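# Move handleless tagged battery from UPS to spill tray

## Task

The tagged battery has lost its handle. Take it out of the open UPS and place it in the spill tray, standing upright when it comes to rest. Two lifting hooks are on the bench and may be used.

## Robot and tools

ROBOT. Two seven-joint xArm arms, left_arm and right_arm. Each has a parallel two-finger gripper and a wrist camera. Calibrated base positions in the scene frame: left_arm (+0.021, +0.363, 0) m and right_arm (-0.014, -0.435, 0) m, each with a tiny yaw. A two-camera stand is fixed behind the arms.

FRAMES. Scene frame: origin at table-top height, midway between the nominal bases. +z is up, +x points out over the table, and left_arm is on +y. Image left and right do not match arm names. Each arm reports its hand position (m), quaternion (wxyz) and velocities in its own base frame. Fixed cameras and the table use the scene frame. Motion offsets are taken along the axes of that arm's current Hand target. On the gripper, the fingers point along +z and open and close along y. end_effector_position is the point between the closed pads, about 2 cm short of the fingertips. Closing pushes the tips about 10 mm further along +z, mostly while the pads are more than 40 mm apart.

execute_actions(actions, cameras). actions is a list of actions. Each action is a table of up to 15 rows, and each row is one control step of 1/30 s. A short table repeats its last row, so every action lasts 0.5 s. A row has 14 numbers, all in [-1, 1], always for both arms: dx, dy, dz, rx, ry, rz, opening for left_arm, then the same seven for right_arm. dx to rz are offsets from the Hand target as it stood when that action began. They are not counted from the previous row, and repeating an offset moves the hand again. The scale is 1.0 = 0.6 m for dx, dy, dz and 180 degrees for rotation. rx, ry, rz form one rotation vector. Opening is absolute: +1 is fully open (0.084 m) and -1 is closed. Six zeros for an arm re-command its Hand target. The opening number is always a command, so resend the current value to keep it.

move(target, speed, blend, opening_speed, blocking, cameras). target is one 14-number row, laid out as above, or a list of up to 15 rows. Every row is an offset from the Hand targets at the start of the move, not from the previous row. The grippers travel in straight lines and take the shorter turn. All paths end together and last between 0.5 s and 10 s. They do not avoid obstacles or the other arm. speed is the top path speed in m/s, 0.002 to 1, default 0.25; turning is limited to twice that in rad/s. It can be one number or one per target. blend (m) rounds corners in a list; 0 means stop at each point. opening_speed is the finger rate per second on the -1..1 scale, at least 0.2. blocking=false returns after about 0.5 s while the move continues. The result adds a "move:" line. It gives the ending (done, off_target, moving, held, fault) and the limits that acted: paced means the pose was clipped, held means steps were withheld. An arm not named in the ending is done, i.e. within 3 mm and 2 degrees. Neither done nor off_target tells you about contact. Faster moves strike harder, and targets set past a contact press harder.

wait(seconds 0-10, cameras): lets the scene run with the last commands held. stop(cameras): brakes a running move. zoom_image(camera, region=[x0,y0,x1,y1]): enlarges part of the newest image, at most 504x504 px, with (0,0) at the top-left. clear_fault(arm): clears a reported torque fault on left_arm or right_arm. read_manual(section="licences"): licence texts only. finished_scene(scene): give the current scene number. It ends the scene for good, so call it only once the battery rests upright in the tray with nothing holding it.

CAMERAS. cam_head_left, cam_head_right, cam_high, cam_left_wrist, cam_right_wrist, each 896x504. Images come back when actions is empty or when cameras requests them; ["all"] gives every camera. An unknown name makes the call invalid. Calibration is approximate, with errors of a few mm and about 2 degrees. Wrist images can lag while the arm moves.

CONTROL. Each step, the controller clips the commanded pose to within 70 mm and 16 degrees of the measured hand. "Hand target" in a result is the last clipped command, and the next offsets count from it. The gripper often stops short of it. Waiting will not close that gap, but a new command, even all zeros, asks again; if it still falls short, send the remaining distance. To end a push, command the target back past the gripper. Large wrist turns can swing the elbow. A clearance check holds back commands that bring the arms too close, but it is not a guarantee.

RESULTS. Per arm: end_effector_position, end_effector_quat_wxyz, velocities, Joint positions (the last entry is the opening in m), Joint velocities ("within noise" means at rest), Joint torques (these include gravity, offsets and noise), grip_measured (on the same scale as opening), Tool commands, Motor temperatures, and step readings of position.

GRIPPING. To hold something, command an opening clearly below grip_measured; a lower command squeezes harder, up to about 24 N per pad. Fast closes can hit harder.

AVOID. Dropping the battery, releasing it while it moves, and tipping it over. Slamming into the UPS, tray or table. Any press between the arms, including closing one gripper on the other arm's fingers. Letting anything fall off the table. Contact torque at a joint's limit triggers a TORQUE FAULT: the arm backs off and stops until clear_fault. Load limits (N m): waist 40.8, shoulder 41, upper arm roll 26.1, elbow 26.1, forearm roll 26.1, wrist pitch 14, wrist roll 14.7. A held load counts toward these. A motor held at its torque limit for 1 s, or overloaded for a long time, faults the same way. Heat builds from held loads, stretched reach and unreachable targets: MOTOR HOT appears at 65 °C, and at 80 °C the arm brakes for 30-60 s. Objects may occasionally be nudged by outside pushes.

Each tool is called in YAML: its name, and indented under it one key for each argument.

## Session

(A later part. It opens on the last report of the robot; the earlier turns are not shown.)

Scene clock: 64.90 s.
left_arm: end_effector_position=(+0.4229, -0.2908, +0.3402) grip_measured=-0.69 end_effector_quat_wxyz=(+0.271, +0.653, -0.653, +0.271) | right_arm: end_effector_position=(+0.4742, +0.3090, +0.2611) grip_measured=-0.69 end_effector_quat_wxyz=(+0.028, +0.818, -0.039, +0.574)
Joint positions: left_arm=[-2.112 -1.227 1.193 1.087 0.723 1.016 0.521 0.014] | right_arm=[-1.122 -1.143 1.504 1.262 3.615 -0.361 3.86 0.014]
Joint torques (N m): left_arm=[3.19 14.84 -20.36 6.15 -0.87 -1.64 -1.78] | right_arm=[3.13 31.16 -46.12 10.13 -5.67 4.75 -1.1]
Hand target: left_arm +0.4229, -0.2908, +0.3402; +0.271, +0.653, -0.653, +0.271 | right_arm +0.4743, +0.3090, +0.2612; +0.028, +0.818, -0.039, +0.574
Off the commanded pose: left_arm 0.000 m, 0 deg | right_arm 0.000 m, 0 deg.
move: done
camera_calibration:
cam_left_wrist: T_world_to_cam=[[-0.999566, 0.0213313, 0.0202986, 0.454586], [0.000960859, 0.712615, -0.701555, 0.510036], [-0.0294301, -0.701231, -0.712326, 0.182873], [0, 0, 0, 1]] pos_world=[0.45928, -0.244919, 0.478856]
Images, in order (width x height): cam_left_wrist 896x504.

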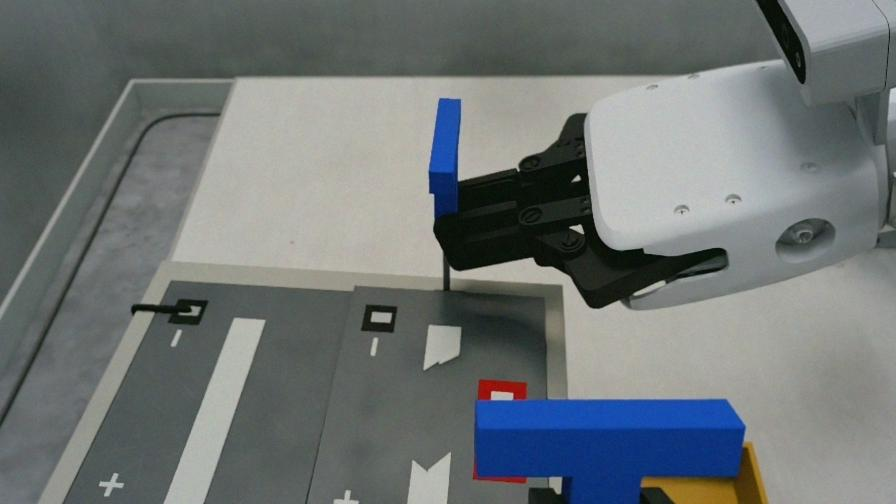

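move:
  target:
    - [0.0156,-0.0787,0.035,-0.0242,0.1389,0.0155,-0.8,-0.0141,0,0.0051,0,0,0,-1]
    - [-0.0197,-0.0787,0.0703,-0.0242,0.1389,0.0155,-0.8,-0.0141,0,0.0051,0,0,0,-1]
  speed: 0.2
  cameras: ["all"]

zoom_image:
  camera: "cam_head_left"
  region: [480, 200, 580, 300]

zoom_image:
  camera: "cam_high"
  region: [340, 170, 440, 270]

zoom_image:
  camera: "cam_head_right"
  region: [490, 200, 590, 300]

Scene clock: 68.77 s.
left_arm: end_effector_position=(+0.4701, -0.3123, +0.3021) grip_measured=-0.69 end_effector_quat_wxyz=(-0.424, -0.552, +0.604, -0.388) | right_arm: end_effector_position=(+0.4743, +0.3090, +0.2522) grip_measured=-0.69 end_effector_quat_wxyz=(+0.028, +0.818, -0.039, +0.574)
Joint positions: left_arm=[-2.203 -1.625 1.356 1.11 0.735 0.794 0.829 0.014] | right_arm=[-1.123 -1.156 1.517 1.252 3.624 -0.348 3.869 0.014]
Joint torques (N m): left_arm=[4.53 16.46 -21.98 -2.94 2.25 -3.95 2.07] | right_arm=[-3.92 13.02 -20.19 2.9 1.39 2 1.13]
Motor temperatures (°C): left_arm=[28 34 38 38 32 31 33] | right_arm=[32 33 40 35 32 40 33]
Hand target: left_arm +0.4701, -0.3123, +0.3020; -0.424, -0.552, +0.604, -0.388 | right_arm +0.4743, +0.3090, +0.2522; +0.028, +0.818, -0.039, +0.574
Off the commanded pose: left_arm 0.000 m, 0 deg | right_arm 0.000 m, 0 deg.
move: done
camera_calibration:
cam_left_wrist: T_world_to_cam=[[-0.993076, 0.11713, 0.0089434, 0.533315], [0.0325475, 0.347502, -0.937114, 0.440863], [-0.112872, -0.930335, -0.348909, -0.000109627], [0, 0, 0, 1]] pos_world=[0.515261, -0.21577, 0.408331]
cam_right_wrist: T_world_to_cam=[[-0.102224, -0.994612, -0.0172379, 0.393312], [-0.352049, 0.0523792, -0.934515, 0.448209], [0.930382, -0.0894613, -0.355507, -0.191726], [0, 0, 0, 1]] pos_world=[0.376377, 0.350564, 0.357478]

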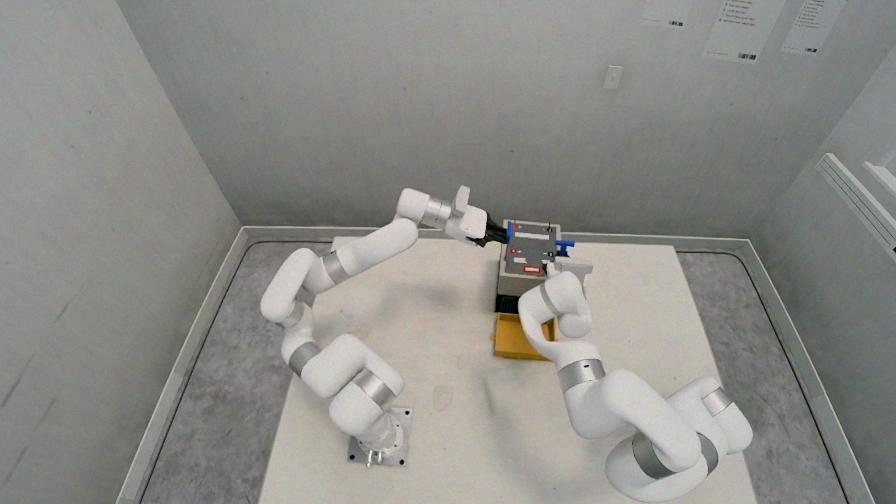

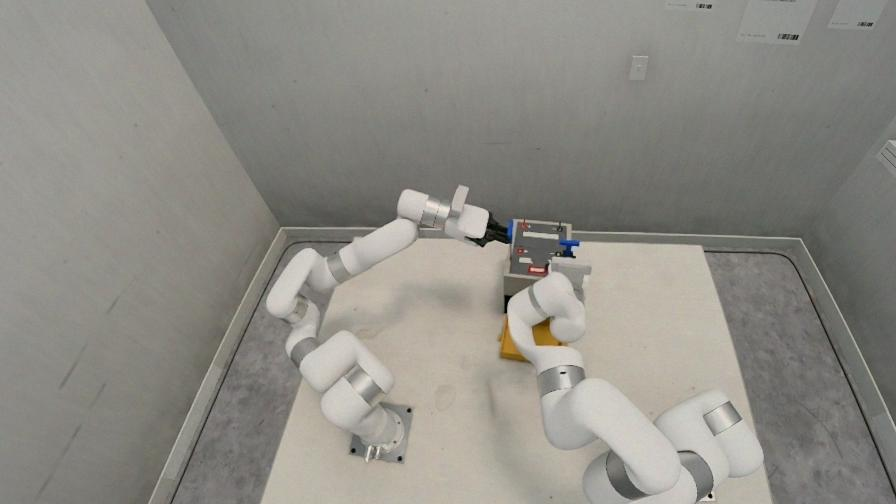

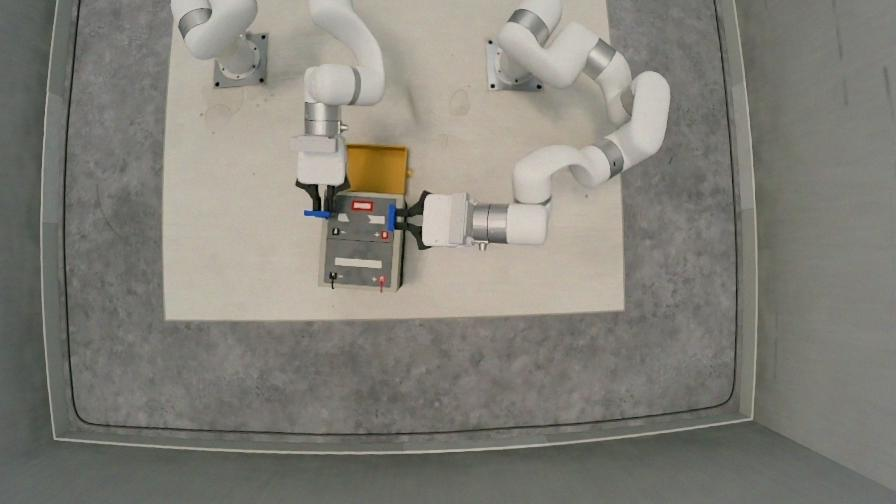

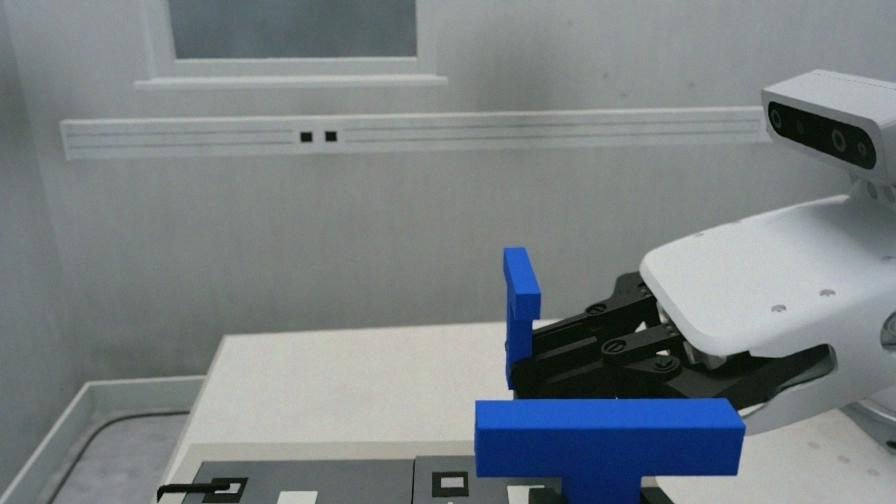

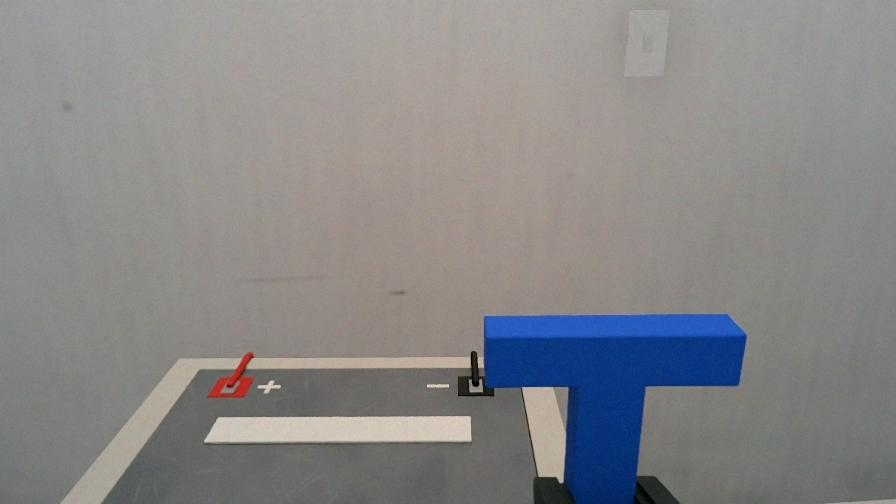

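Scaled by 5.040 from the camera's 896x504 image, which has a finer 1280x720 frame.

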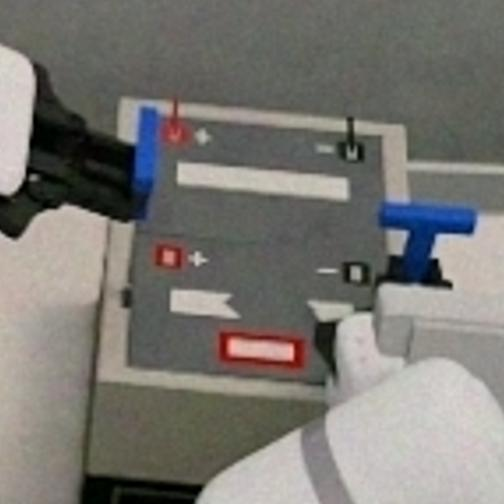

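Scaled by 5.040 from the camera's 896x504 image, which has a finer 1280x720 frame.

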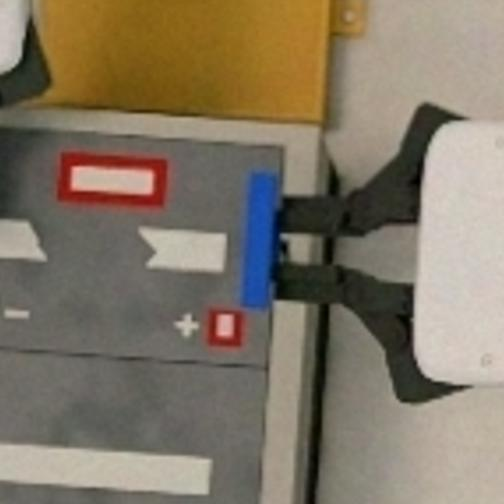

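Scaled by 5.040 from the camera's 896x504 image, which has a finer 1280x720 frame.

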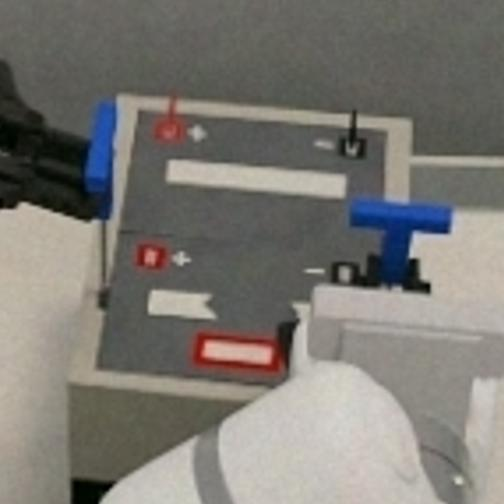

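move:
  target: [-0.0235,0,0.0085,0,0,0,-0.8,0,0,0,0,0,0,-1]
  speed: 0.05
  cameras: ["cam_head_right","cam_left_wrist"]

zoom_image:
  camera: "cam_head_right"
  region: [490, 220, 540, 270]

Scene clock: 70.87 s.
left_arm: end_effector_position=(+0.4701, -0.3123, +0.2870) grip_measured=-0.69 end_effector_quat_wxyz=(-0.424, -0.552, +0.604, -0.388) | right_arm: end_effector_position=(+0.4743, +0.3090, +0.2522) grip_measured=-0.69 end_effector_quat_wxyz=(+0.028, +0.818, -0.039, +0.574)
Joint positions: left_arm=[-2.195 -1.643 1.383 1.098 0.75 0.782 0.845 0.014] | right_arm=[-1.123 -1.156 1.517 1.252 3.624 -0.348 3.869 0.014]
Joint torques (N m): left_arm=[4.53 16.3 -22.07 -3.37 2.02 -3.89 2.09] | right_arm=[-3.66 13.52 -23.44 3.73 0.9 1.9 1.23]
Hand target: left_arm +0.4701, -0.3123, +0.2870; -0.424, -0.552, +0.604, -0.388 | right_arm +0.4743, +0.3090, +0.2522; +0.028, +0.818, -0.039, +0.574
Off the commanded pose: left_arm 0.000 m, 0 deg | right_arm 0.000 m, 0 deg.
move: done
camera_calibration:
cam_left_wrist: T_world_to_cam=[[-0.993076, 0.11713, 0.0089434, 0.533449], [0.0325475, 0.347502, -0.937114, 0.426806], [-0.112872, -0.930335, -0.348909, -0.00534325], [0, 0, 0, 1]] pos_world=[0.515261, -0.21577, 0.393331]
Images, in order (width x height): cam_head_right 896x504, cam_left_wrist 896x504.

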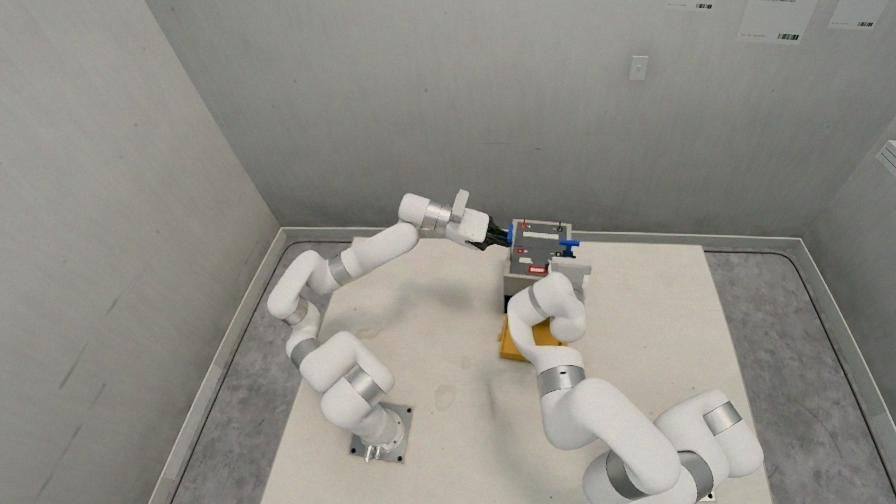

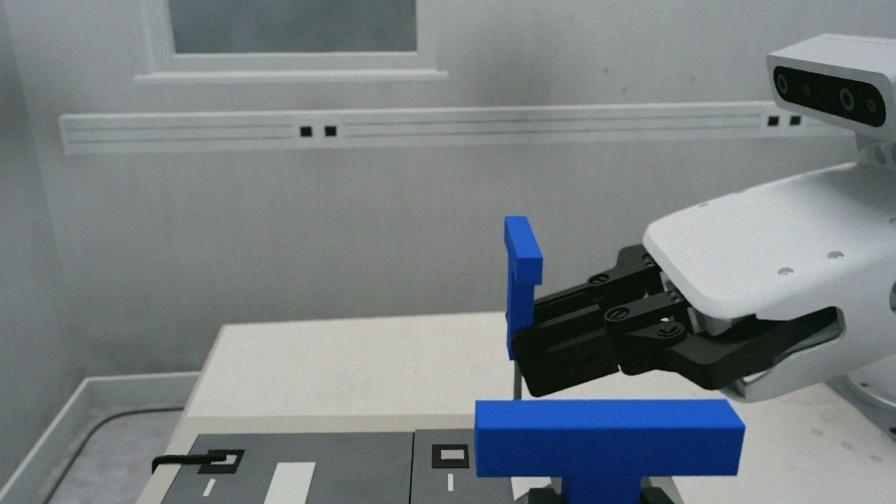

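Scaled by 10.080 from the camera's 896x504 image, which has a finer 1280x720 frame.

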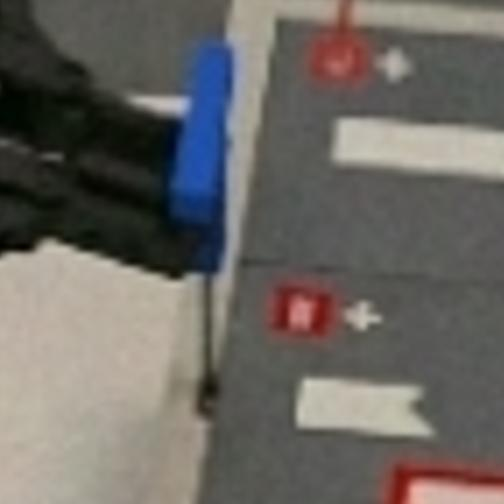

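move:
  target:
    - [-0.0533,0,0.0194,0,0,0,-1,0,0,0,0,0,0,-1]
    - [-0.0525,0.0119,0.0216,0.1175,0,-0.0427,-1,0,0,0,0,0,0,-1]
    - [-0.0502,0.022,0.028,0.235,0,-0.0855,-1,0,0,0,0,0,0,-1]
    - [-0.0467,0.0288,0.0375,0.3525,0,-0.128,-1,0,0,0,0,0,0,-1]
    - [-0.0426,0.0312,0.0487,0.47,0,-0.171,-1,0,0,0,0,0,0,-1]
  blend: [0,0.002,0.002,0.002,0]
  speed: [0.06,0.25,0.25,0.25,0.25]
  cameras: ["all"]

Scene clock: 75.53 s.
left_arm: end_effector_position=(+0.4492, -0.3229, +0.2502) grip_measured=-0.69 end_effector_quat_wxyz=(+0.122, +0.807, -0.166, +0.554) | right_arm: end_effector_position=(+0.4743, +0.3090, +0.2522) grip_measured=-0.69 end_effector_quat_wxyz=(+0.028, +0.818, -0.039, +0.574)
Joint positions: left_arm=[-3.07 -0.276 2.14 0.621 -0.689 -0.938 0.497 0.014] | right_arm=[-1.123 -1.156 1.517 1.252 3.624 -0.348 3.869 0.014]
Joint torques (N m): left_arm=[2.71 7.88 -5.91 -1.65 1.95 6.29 -2.27] | right_arm=[-2.92 14.98 -23.58 5.06 0.61 1.78 0.87]
Hand target: left_arm +0.4492, -0.3229, +0.2502; +0.122, +0.807, -0.166, +0.554 (not the last commanded pose) | right_arm +0.4743, +0.3090, +0.2522; +0.028, +0.818, -0.039, +0.574
Off the commanded pose: left_arm 0.007 m, 19 deg | right_arm 0.000 m, 0 deg.
led back after a hold (left arm): the arm was led back toward your command in small steps, so it may still be short of it.
move: held (left_arm; a check stopped the path); path passed 4 of 5 targets; limits=held
pose unreachable (left arm): on one or more control steps of this call, first in action 0 (counted from 0), this arm could not follow its commanded pose, so it was not sent that pose on those steps. It may still have moved: this result reports where it is.
cause: moving toward the commanded pose would bring a part of the arm too close to another arm (a part of this arm just beyond joint 5 (forearm roll) and a part of the right arm just beyond its joint 5 (forearm roll), at the place that arm is still heading or pushing toward).
camera_calibration:
cam_left_wrist: T_world_to_cam=[[-0.427854, -0.903567, 0.0225498, -0.0726858], [-0.339024, 0.137307, -0.930704, 0.49401], [0.837857, -0.40585, -0.365078, -0.284082], [0, 0, 0, 1]] pos_world=[0.374403, -0.248802, 0.357704]
cam_right_wrist: T_world_to_cam=[[-0.102224, -0.994612, -0.0172379, 0.393312], [-0.352049, 0.0523792, -0.934515, 0.448209], [0.930382, -0.0894613, -0.355507, -0.191726], [0, 0, 0, 1]] pos_world=[0.376377, 0.350564, 0.357478]

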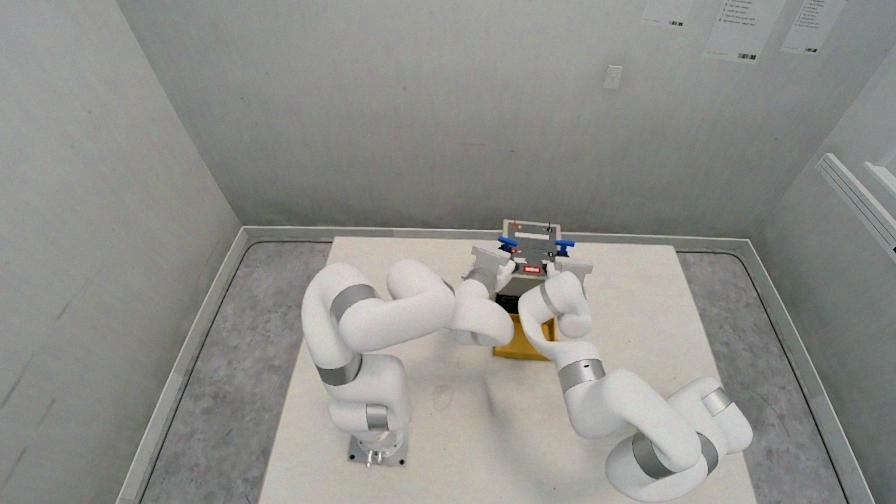

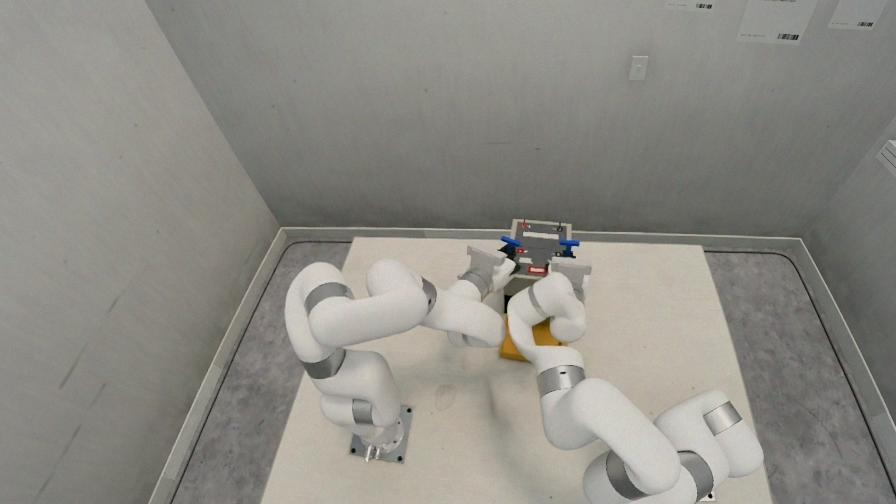

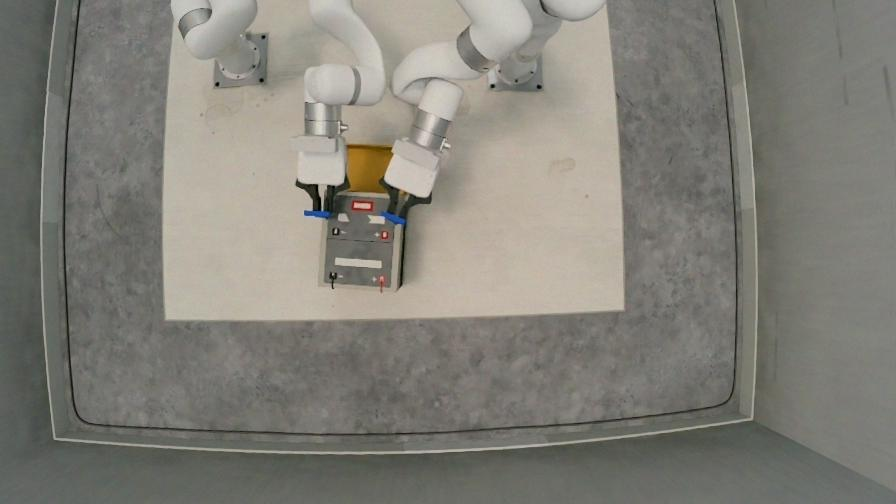

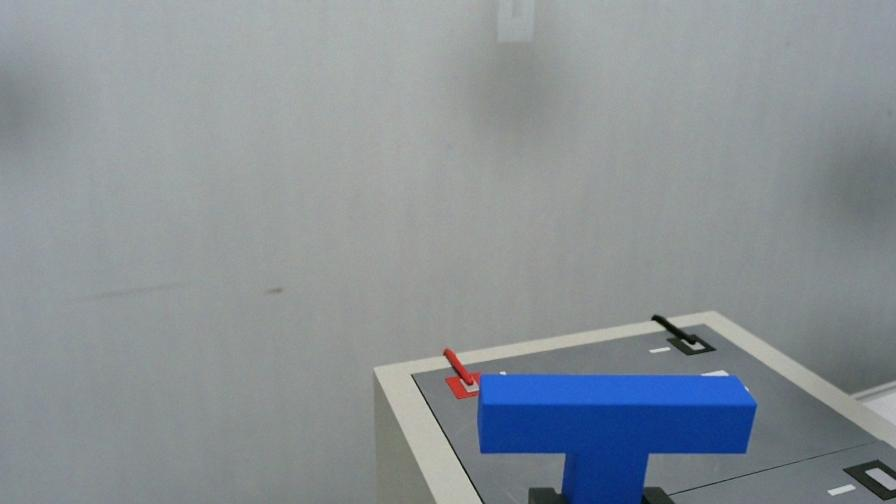

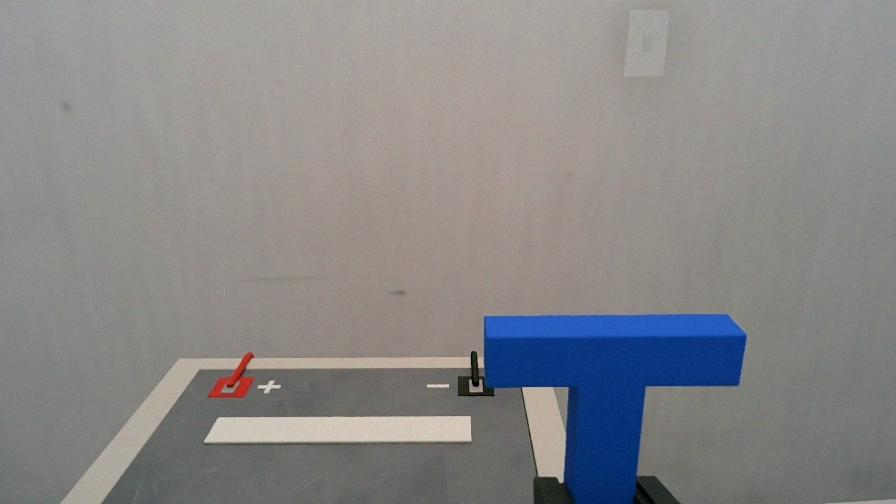

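move:
  target: [0.006,-0.001,0.0017,0,0,0,-1,0.0006,0.0107,0.0018,0.1044,0,-0.038,-1]
  speed: 0.15
  cameras: ["all"]

zoom_image:
  camera: "cam_high"
  region: [300, 150, 440, 290]

Scene clock: 77.80 s.
left_arm: end_effector_position=(+0.4515, -0.3233, +0.2532) grip_measured=-0.69 end_effector_quat_wxyz=(+0.122, +0.807, -0.166, +0.554) | right_arm: end_effector_position=(+0.4748, +0.3025, +0.2521) grip_measured=-0.69 end_effector_quat_wxyz=(-0.072, +0.812, +0.104, +0.570)
Joint positions: left_arm=[-3.066 -0.267 2.14 0.627 -0.691 -0.923 0.5 0.014] | right_arm=[-0.955 -0.662 1.536 0.949 3.317 0.13 3.688 0.014]
Joint torques (N m): left_arm=[3.35 21.06 -8.05 18.1 -1.06 -0.79 1.76] | right_arm=[3.91 18.09 -20.75 8.77 -2.9 3.77 -1.19]
Hand target: left_arm +0.4515, -0.3233, +0.2532; +0.122, +0.807, -0.166, +0.554 | right_arm +0.4748, +0.3025, +0.2522; -0.072, +0.812, +0.104, +0.570
Off the commanded pose: left_arm 0.000 m, 0 deg | right_arm 0.000 m, 0 deg.
move: done
camera_calibration:
cam_left_wrist: T_world_to_cam=[[-0.42787, -0.90356, 0.0225104, -0.0720185], [-0.338929, 0.137308, -0.930738, 0.4976], [0.837887, -0.405864, -0.364992, -0.285082], [0, 0, 0, 1]] pos_world=[0.376703, -0.249102, 0.360704]
cam_right_wrist: T_world_to_cam=[[0.244109, -0.969608, -0.0164581, 0.214667], [-0.349024, -0.0720112, -0.934343, 0.484781], [0.904761, 0.233826, -0.355995, -0.278388], [0, 0, 0, 1]] pos_world=[0.368673, 0.308147, 0.357379]

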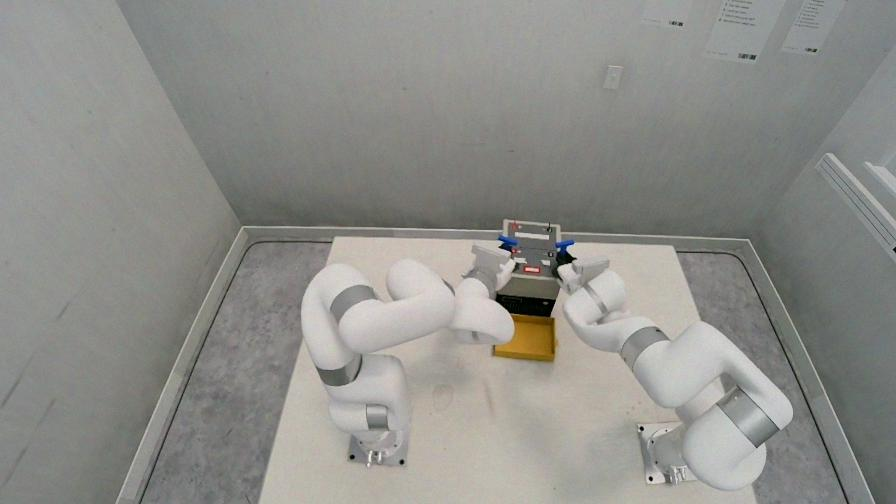

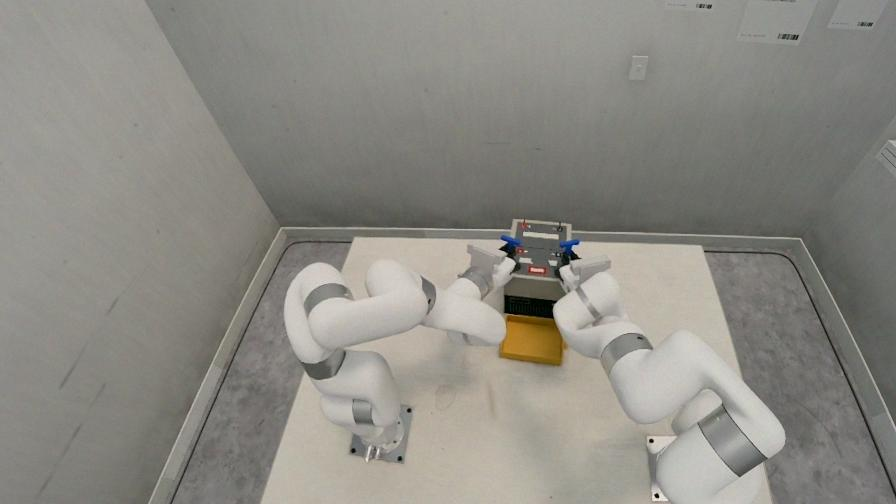

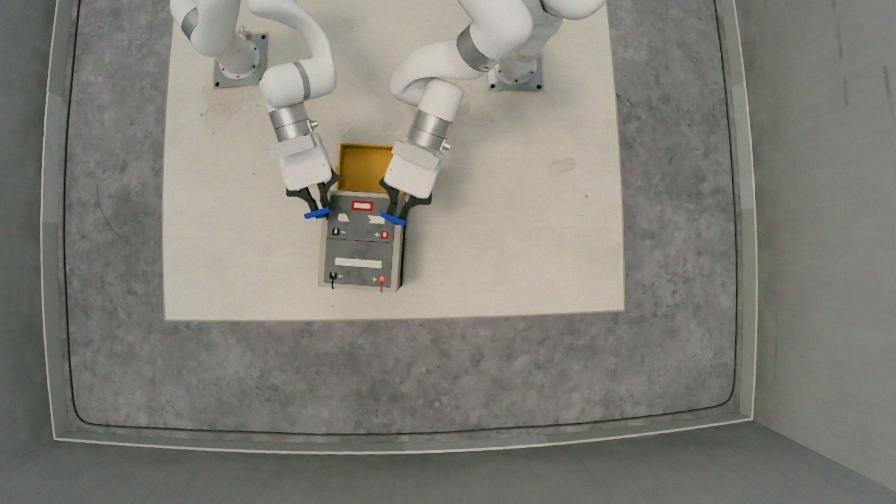

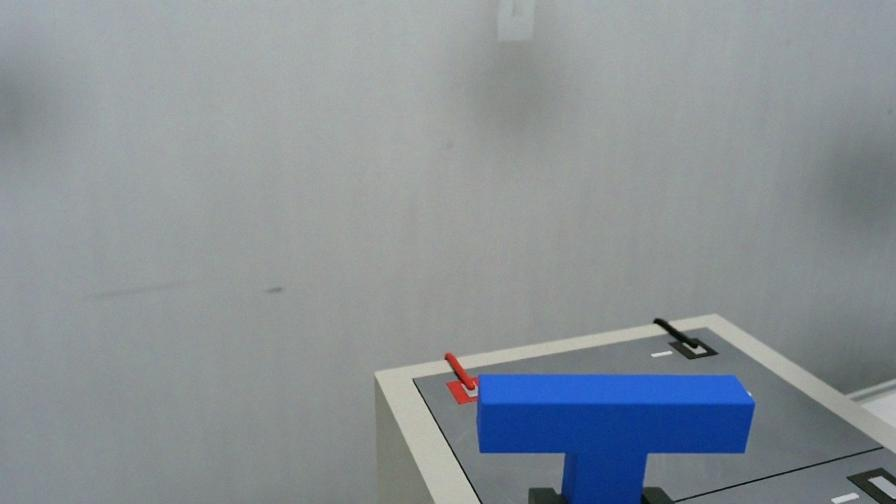

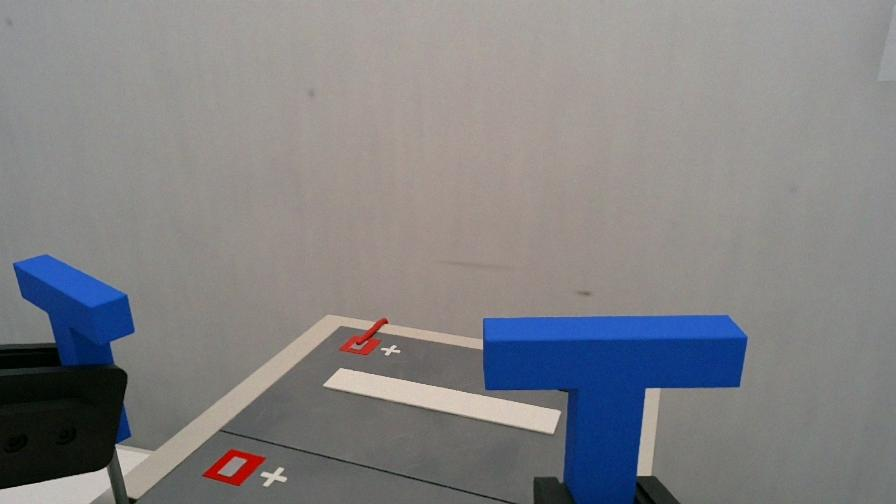

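Scaled by 3.600 from the camera's 896x504 image, which has a finer 1280x720 frame.

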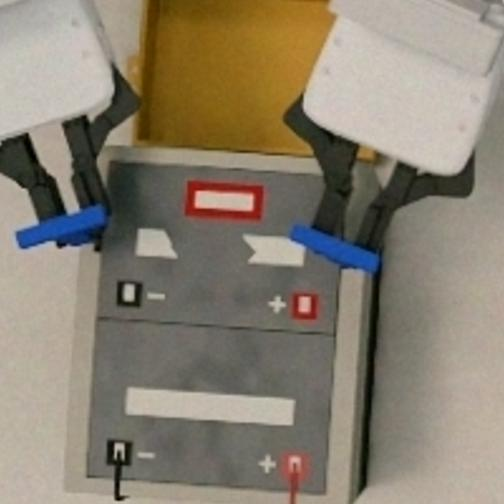

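move:
  target: [0.0392,0,-0.01425,0,0,0,-1,0.0392,0,-0.01425,0,0,0,-1]
  speed: 0.04
  cameras: ["cam_head_left","cam_left_wrist","cam_right_wrist"]

zoom_image:
  camera: "cam_head_left"
  region: [460, 200, 620, 340]

Scene clock: 78.97 s.
left_arm: end_effector_position=(+0.4520, -0.3232, +0.2782) grip_measured=-0.69 end_effector_quat_wxyz=(+0.122, +0.807, -0.166, +0.554) | right_arm: end_effector_position=(+0.4748, +0.3025, +0.2772) grip_measured=-0.69 end_effector_quat_wxyz=(-0.072, +0.812, +0.104, +0.570)
Joint positions: left_arm=[-3.024 -0.144 2.11 0.632 -0.727 -0.808 0.478 0.014] | right_arm=[-0.915 -0.635 1.474 0.984 3.287 0.072 3.678 0.014]
Joint torques (N m): left_arm=[2.91 24.69 -7.76 23.86 0.48 -3.61 -2.3] | right_arm=[2.38 15.03 -29.9 17.97 -3.44 5.36 -1.25]
Hand target: left_arm +0.4520, -0.3231, +0.2782; +0.122, +0.807, -0.166, +0.554 | right_arm +0.4748, +0.3025, +0.2772; -0.072, +0.812, +0.104, +0.570
Off the commanded pose: left_arm 0.000 m, 0 deg | right_arm 0.000 m, 0 deg.
move: done
camera_calibration:
cam_left_wrist: T_world_to_cam=[[-0.427825, -0.903578, 0.0226335, -0.0723486], [-0.338983, 0.137187, -0.930736, 0.521107], [0.837888, -0.405864, -0.36499, -0.276301], [0, 0, 0, 1]] pos_world=[0.377203, -0.249002, 0.385804]
cam_right_wrist: T_world_to_cam=[[0.244089, -0.969612, -0.0165278, 0.21514], [-0.348872, -0.0718968, -0.934408, 0.508131], [0.904825, 0.233845, -0.35582, -0.26946], [0, 0, 0, 1]] pos_world=[0.368573, 0.308147, 0.382479]
Images, in order (width x height): cam_head_left 896x504, cam_left_wrist 896x504, cam_right_wrist 896x504.

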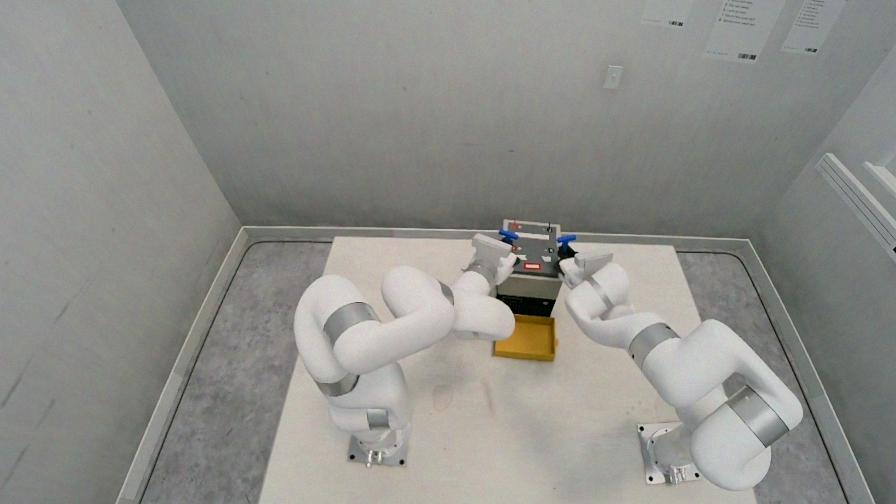

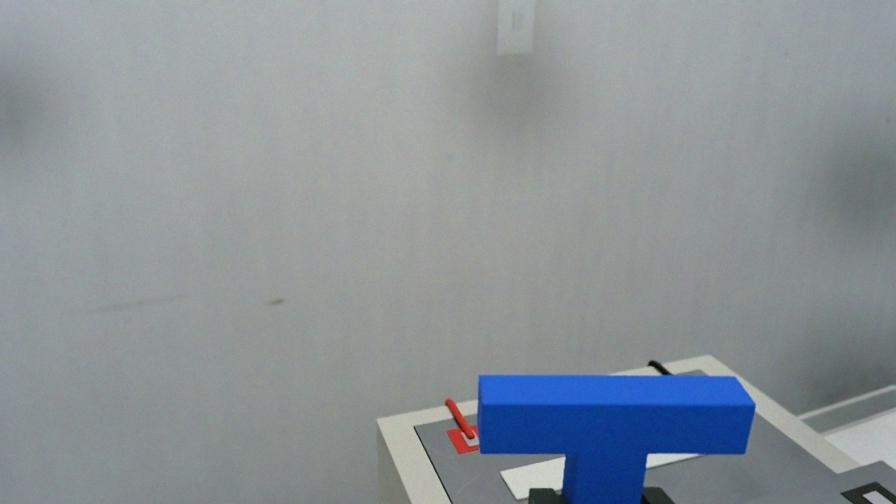

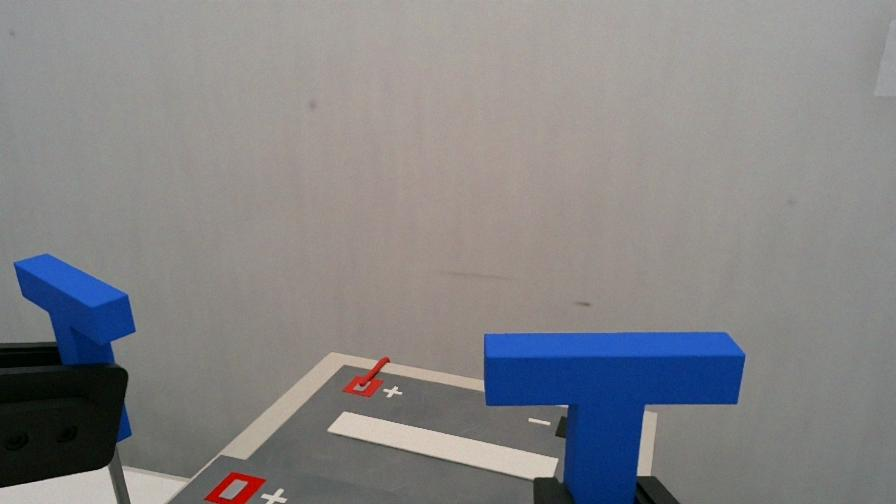

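Scaled by 3.150 from the camera's 896x504 image, which has a finer 1280x720 frame.

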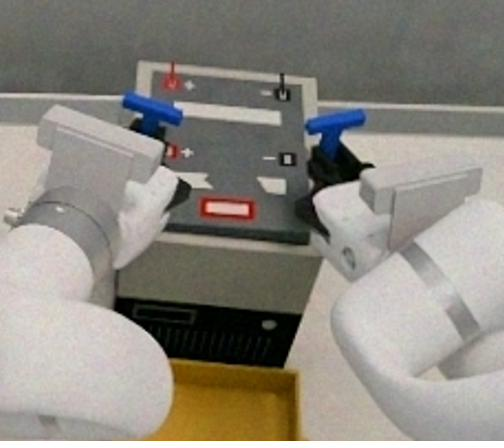

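move:
  target: [0.141,0,-0.0513,0,0,0,-1,0.141,0,-0.0513,0,0,0,-1]
  speed: 0.06
  cameras: ["cam_head_left","cam_left_wrist","cam_right_wrist"]

zoom_image:
  camera: "cam_head_left"
  region: [460, 180, 620, 320]

Scene clock: 81.07 s.
left_arm: end_effector_position=(+0.4538, -0.3227, +0.3682) grip_measured=-0.69 end_effector_quat_wxyz=(+0.122, +0.807, -0.166, +0.554) | right_arm: end_effector_position=(+0.4746, +0.3026, +0.3672) grip_measured=-0.69 end_effector_quat_wxyz=(-0.072, +0.812, +0.104, +0.570)
Joint positions: left_arm=[-2.988 0.249 2.179 0.702 -0.786 -0.38 0.4 0.014] | right_arm=[-0.809 -0.542 1.304 1.159 3.195 -0.144 3.641 0.014]
Joint torques (N m): left_arm=[4.77 21.23 4.59 31.14 -1.35 -5.45 1.89] | right_arm=[3.11 11.65 -22.4 17.68 -3.44 4.35 -1.07]
Hand target: left_arm +0.4538, -0.3227, +0.3682; +0.122, +0.807, -0.166, +0.554 | right_arm +0.4746, +0.3026, +0.3672; -0.072, +0.812, +0.104, +0.570
Off the commanded pose: left_arm 0.000 m, 0 deg | right_arm 0.000 m, 0 deg.
move: done
camera_calibration:
cam_left_wrist: T_world_to_cam=[[-0.427856, -0.903566, 0.0225488, -0.0731084], [-0.338946, 0.13727, -0.930738, 0.605422], [0.837887, -0.405864, -0.364992, -0.244756], [0, 0, 0, 1]] pos_world=[0.379003, -0.248502, 0.475804]
cam_right_wrist: T_world_to_cam=[[0.244167, -0.969591, -0.0165831, 0.21674], [-0.348957, -0.0718952, -0.934377, 0.592216], [0.904772, 0.233931, -0.3559, -0.237337], [0, 0, 0, 1]] pos_world=[0.368473, 0.308247, 0.472479]
Images, in order (width x height): cam_head_left 896x504, cam_left_wrist 896x504, cam_right_wrist 896x504.

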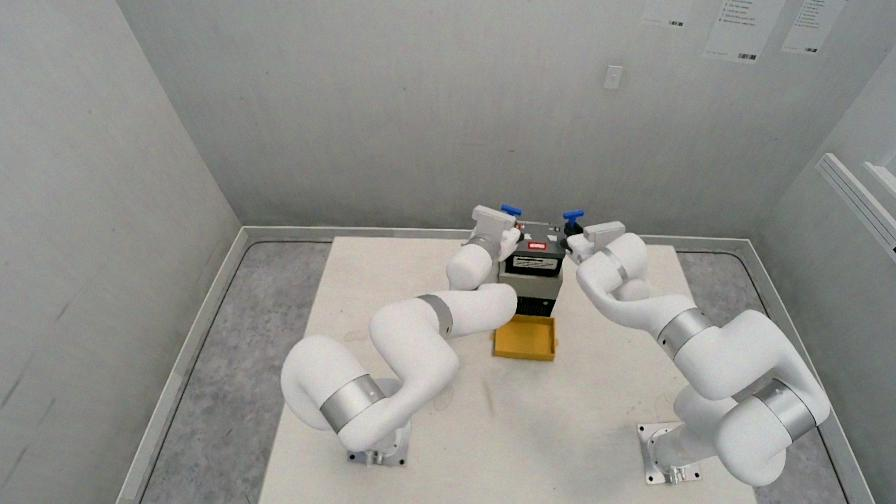

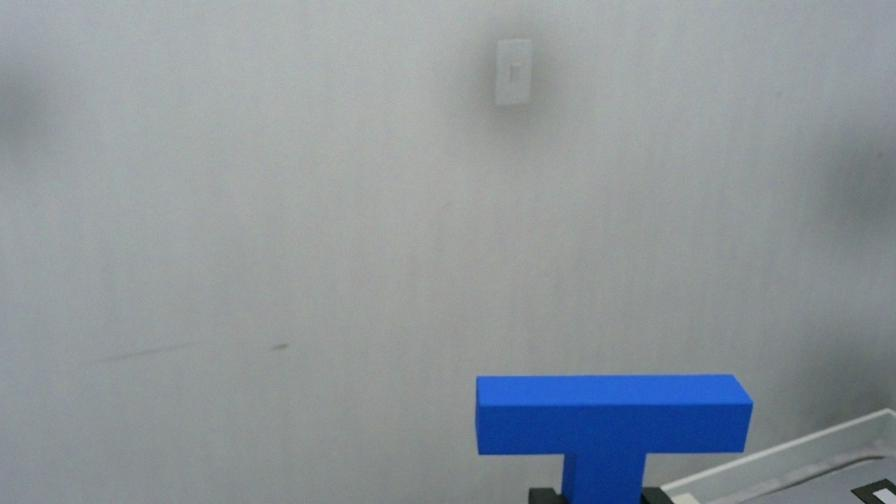

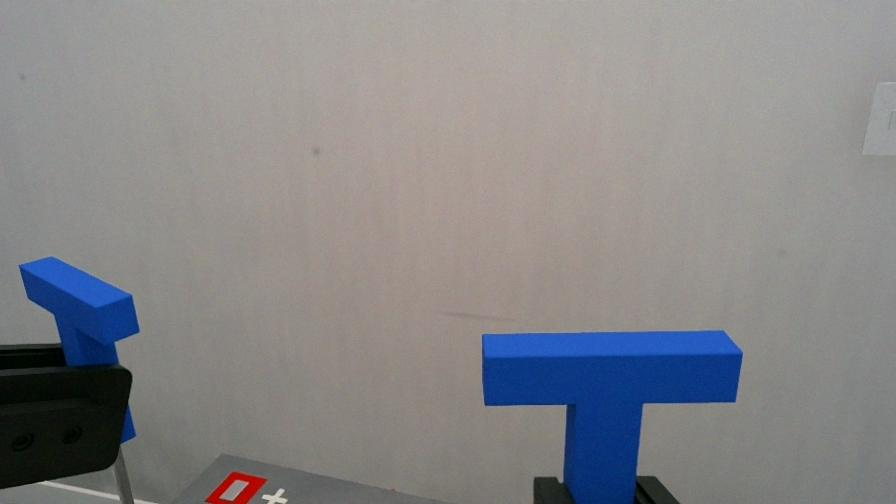

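Scaled by 3.150 from the camera's 896x504 image, which has a finer 1280x720 frame.

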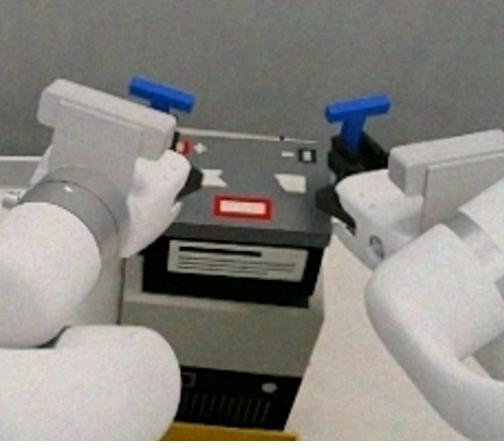

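move:
  target: [0.11,0,-0.04,0,0,0,-1,0.11,0,-0.04,0,0,0,-1]
  speed: 0.08
  cameras: ["cam_head_left","cam_head_right","cam_high"]

zoom_image:
  camera: "cam_head_left"
  region: [460, 160, 620, 300]

Scene clock: 82.50 s.
left_arm: end_effector_position=(+0.4552, -0.3223, +0.4384) grip_measured=-0.69 end_effector_quat_wxyz=(+0.122, +0.807, -0.166, +0.554) | right_arm: end_effector_position=(+0.4745, +0.3027, +0.4374) grip_measured=-0.69 end_effector_quat_wxyz=(-0.072, +0.812, +0.104, +0.570)
Joint positions: left_arm=[-2.882 0.455 2.197 0.82 -0.821 -0.08 0.389 0.014] | right_arm=[-0.79 -0.467 1.248 1.35 3.15 -0.323 3.602 0.014]
Joint torques (N m): left_arm=[4.81 16.4 10.31 32.07 3.15 -5.34 -1.9] | right_arm=[-4 9.72 -14.51 18.52 -3.71 4.5 -1.22]
Hand target: left_arm +0.4552, -0.3223, +0.4385; +0.122, +0.807, -0.166, +0.554 | right_arm +0.4745, +0.3027, +0.4374; -0.072, +0.812, +0.104, +0.570
Off the commanded pose: left_arm 0.000 m, 0 deg | right_arm 0.000 m, 0 deg.
move: done
Images, in order (width x height): cam_head_left 896x504, cam_head_right 896x504, cam_high 896x504.

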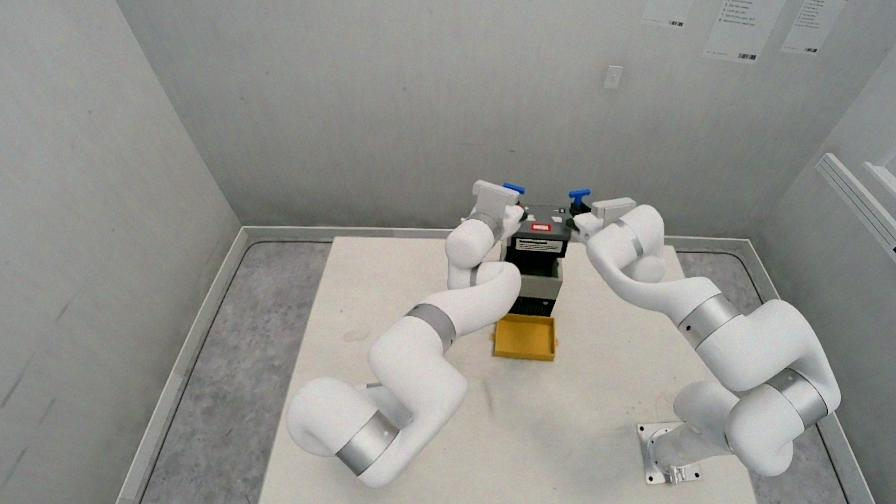

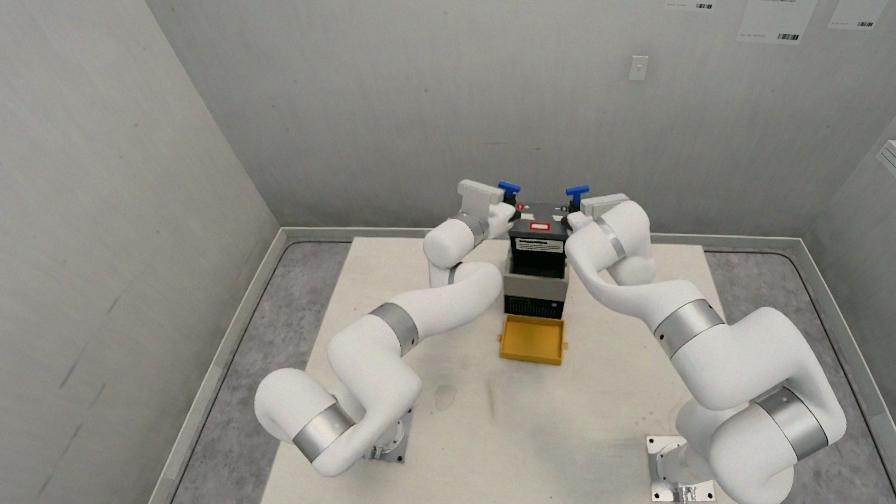

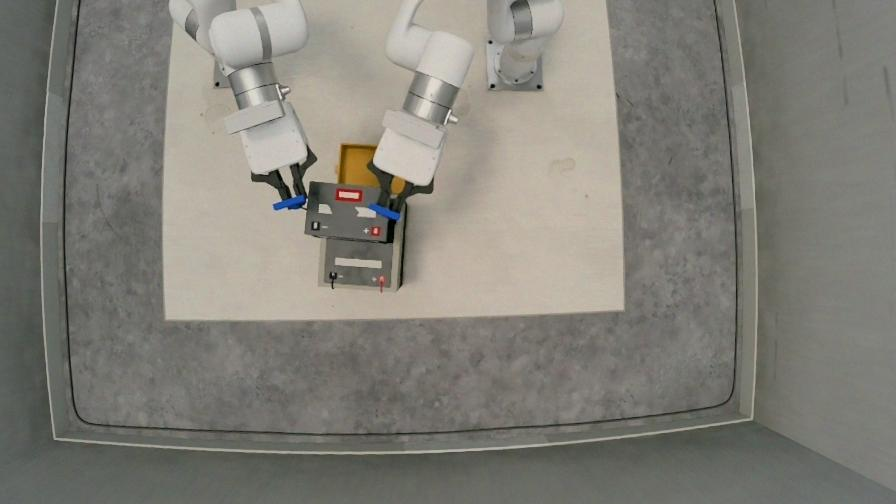

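Scaled by 3.150 from the camera's 896x504 image, which has a finer 1280x720 frame.

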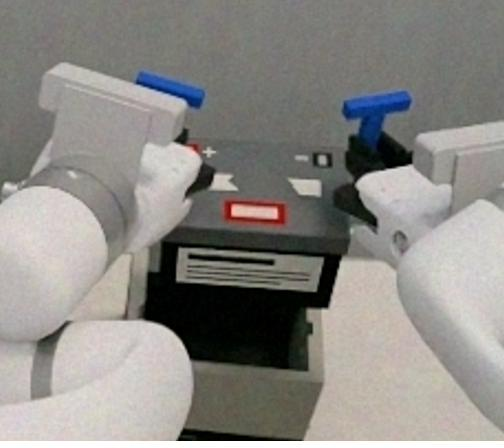

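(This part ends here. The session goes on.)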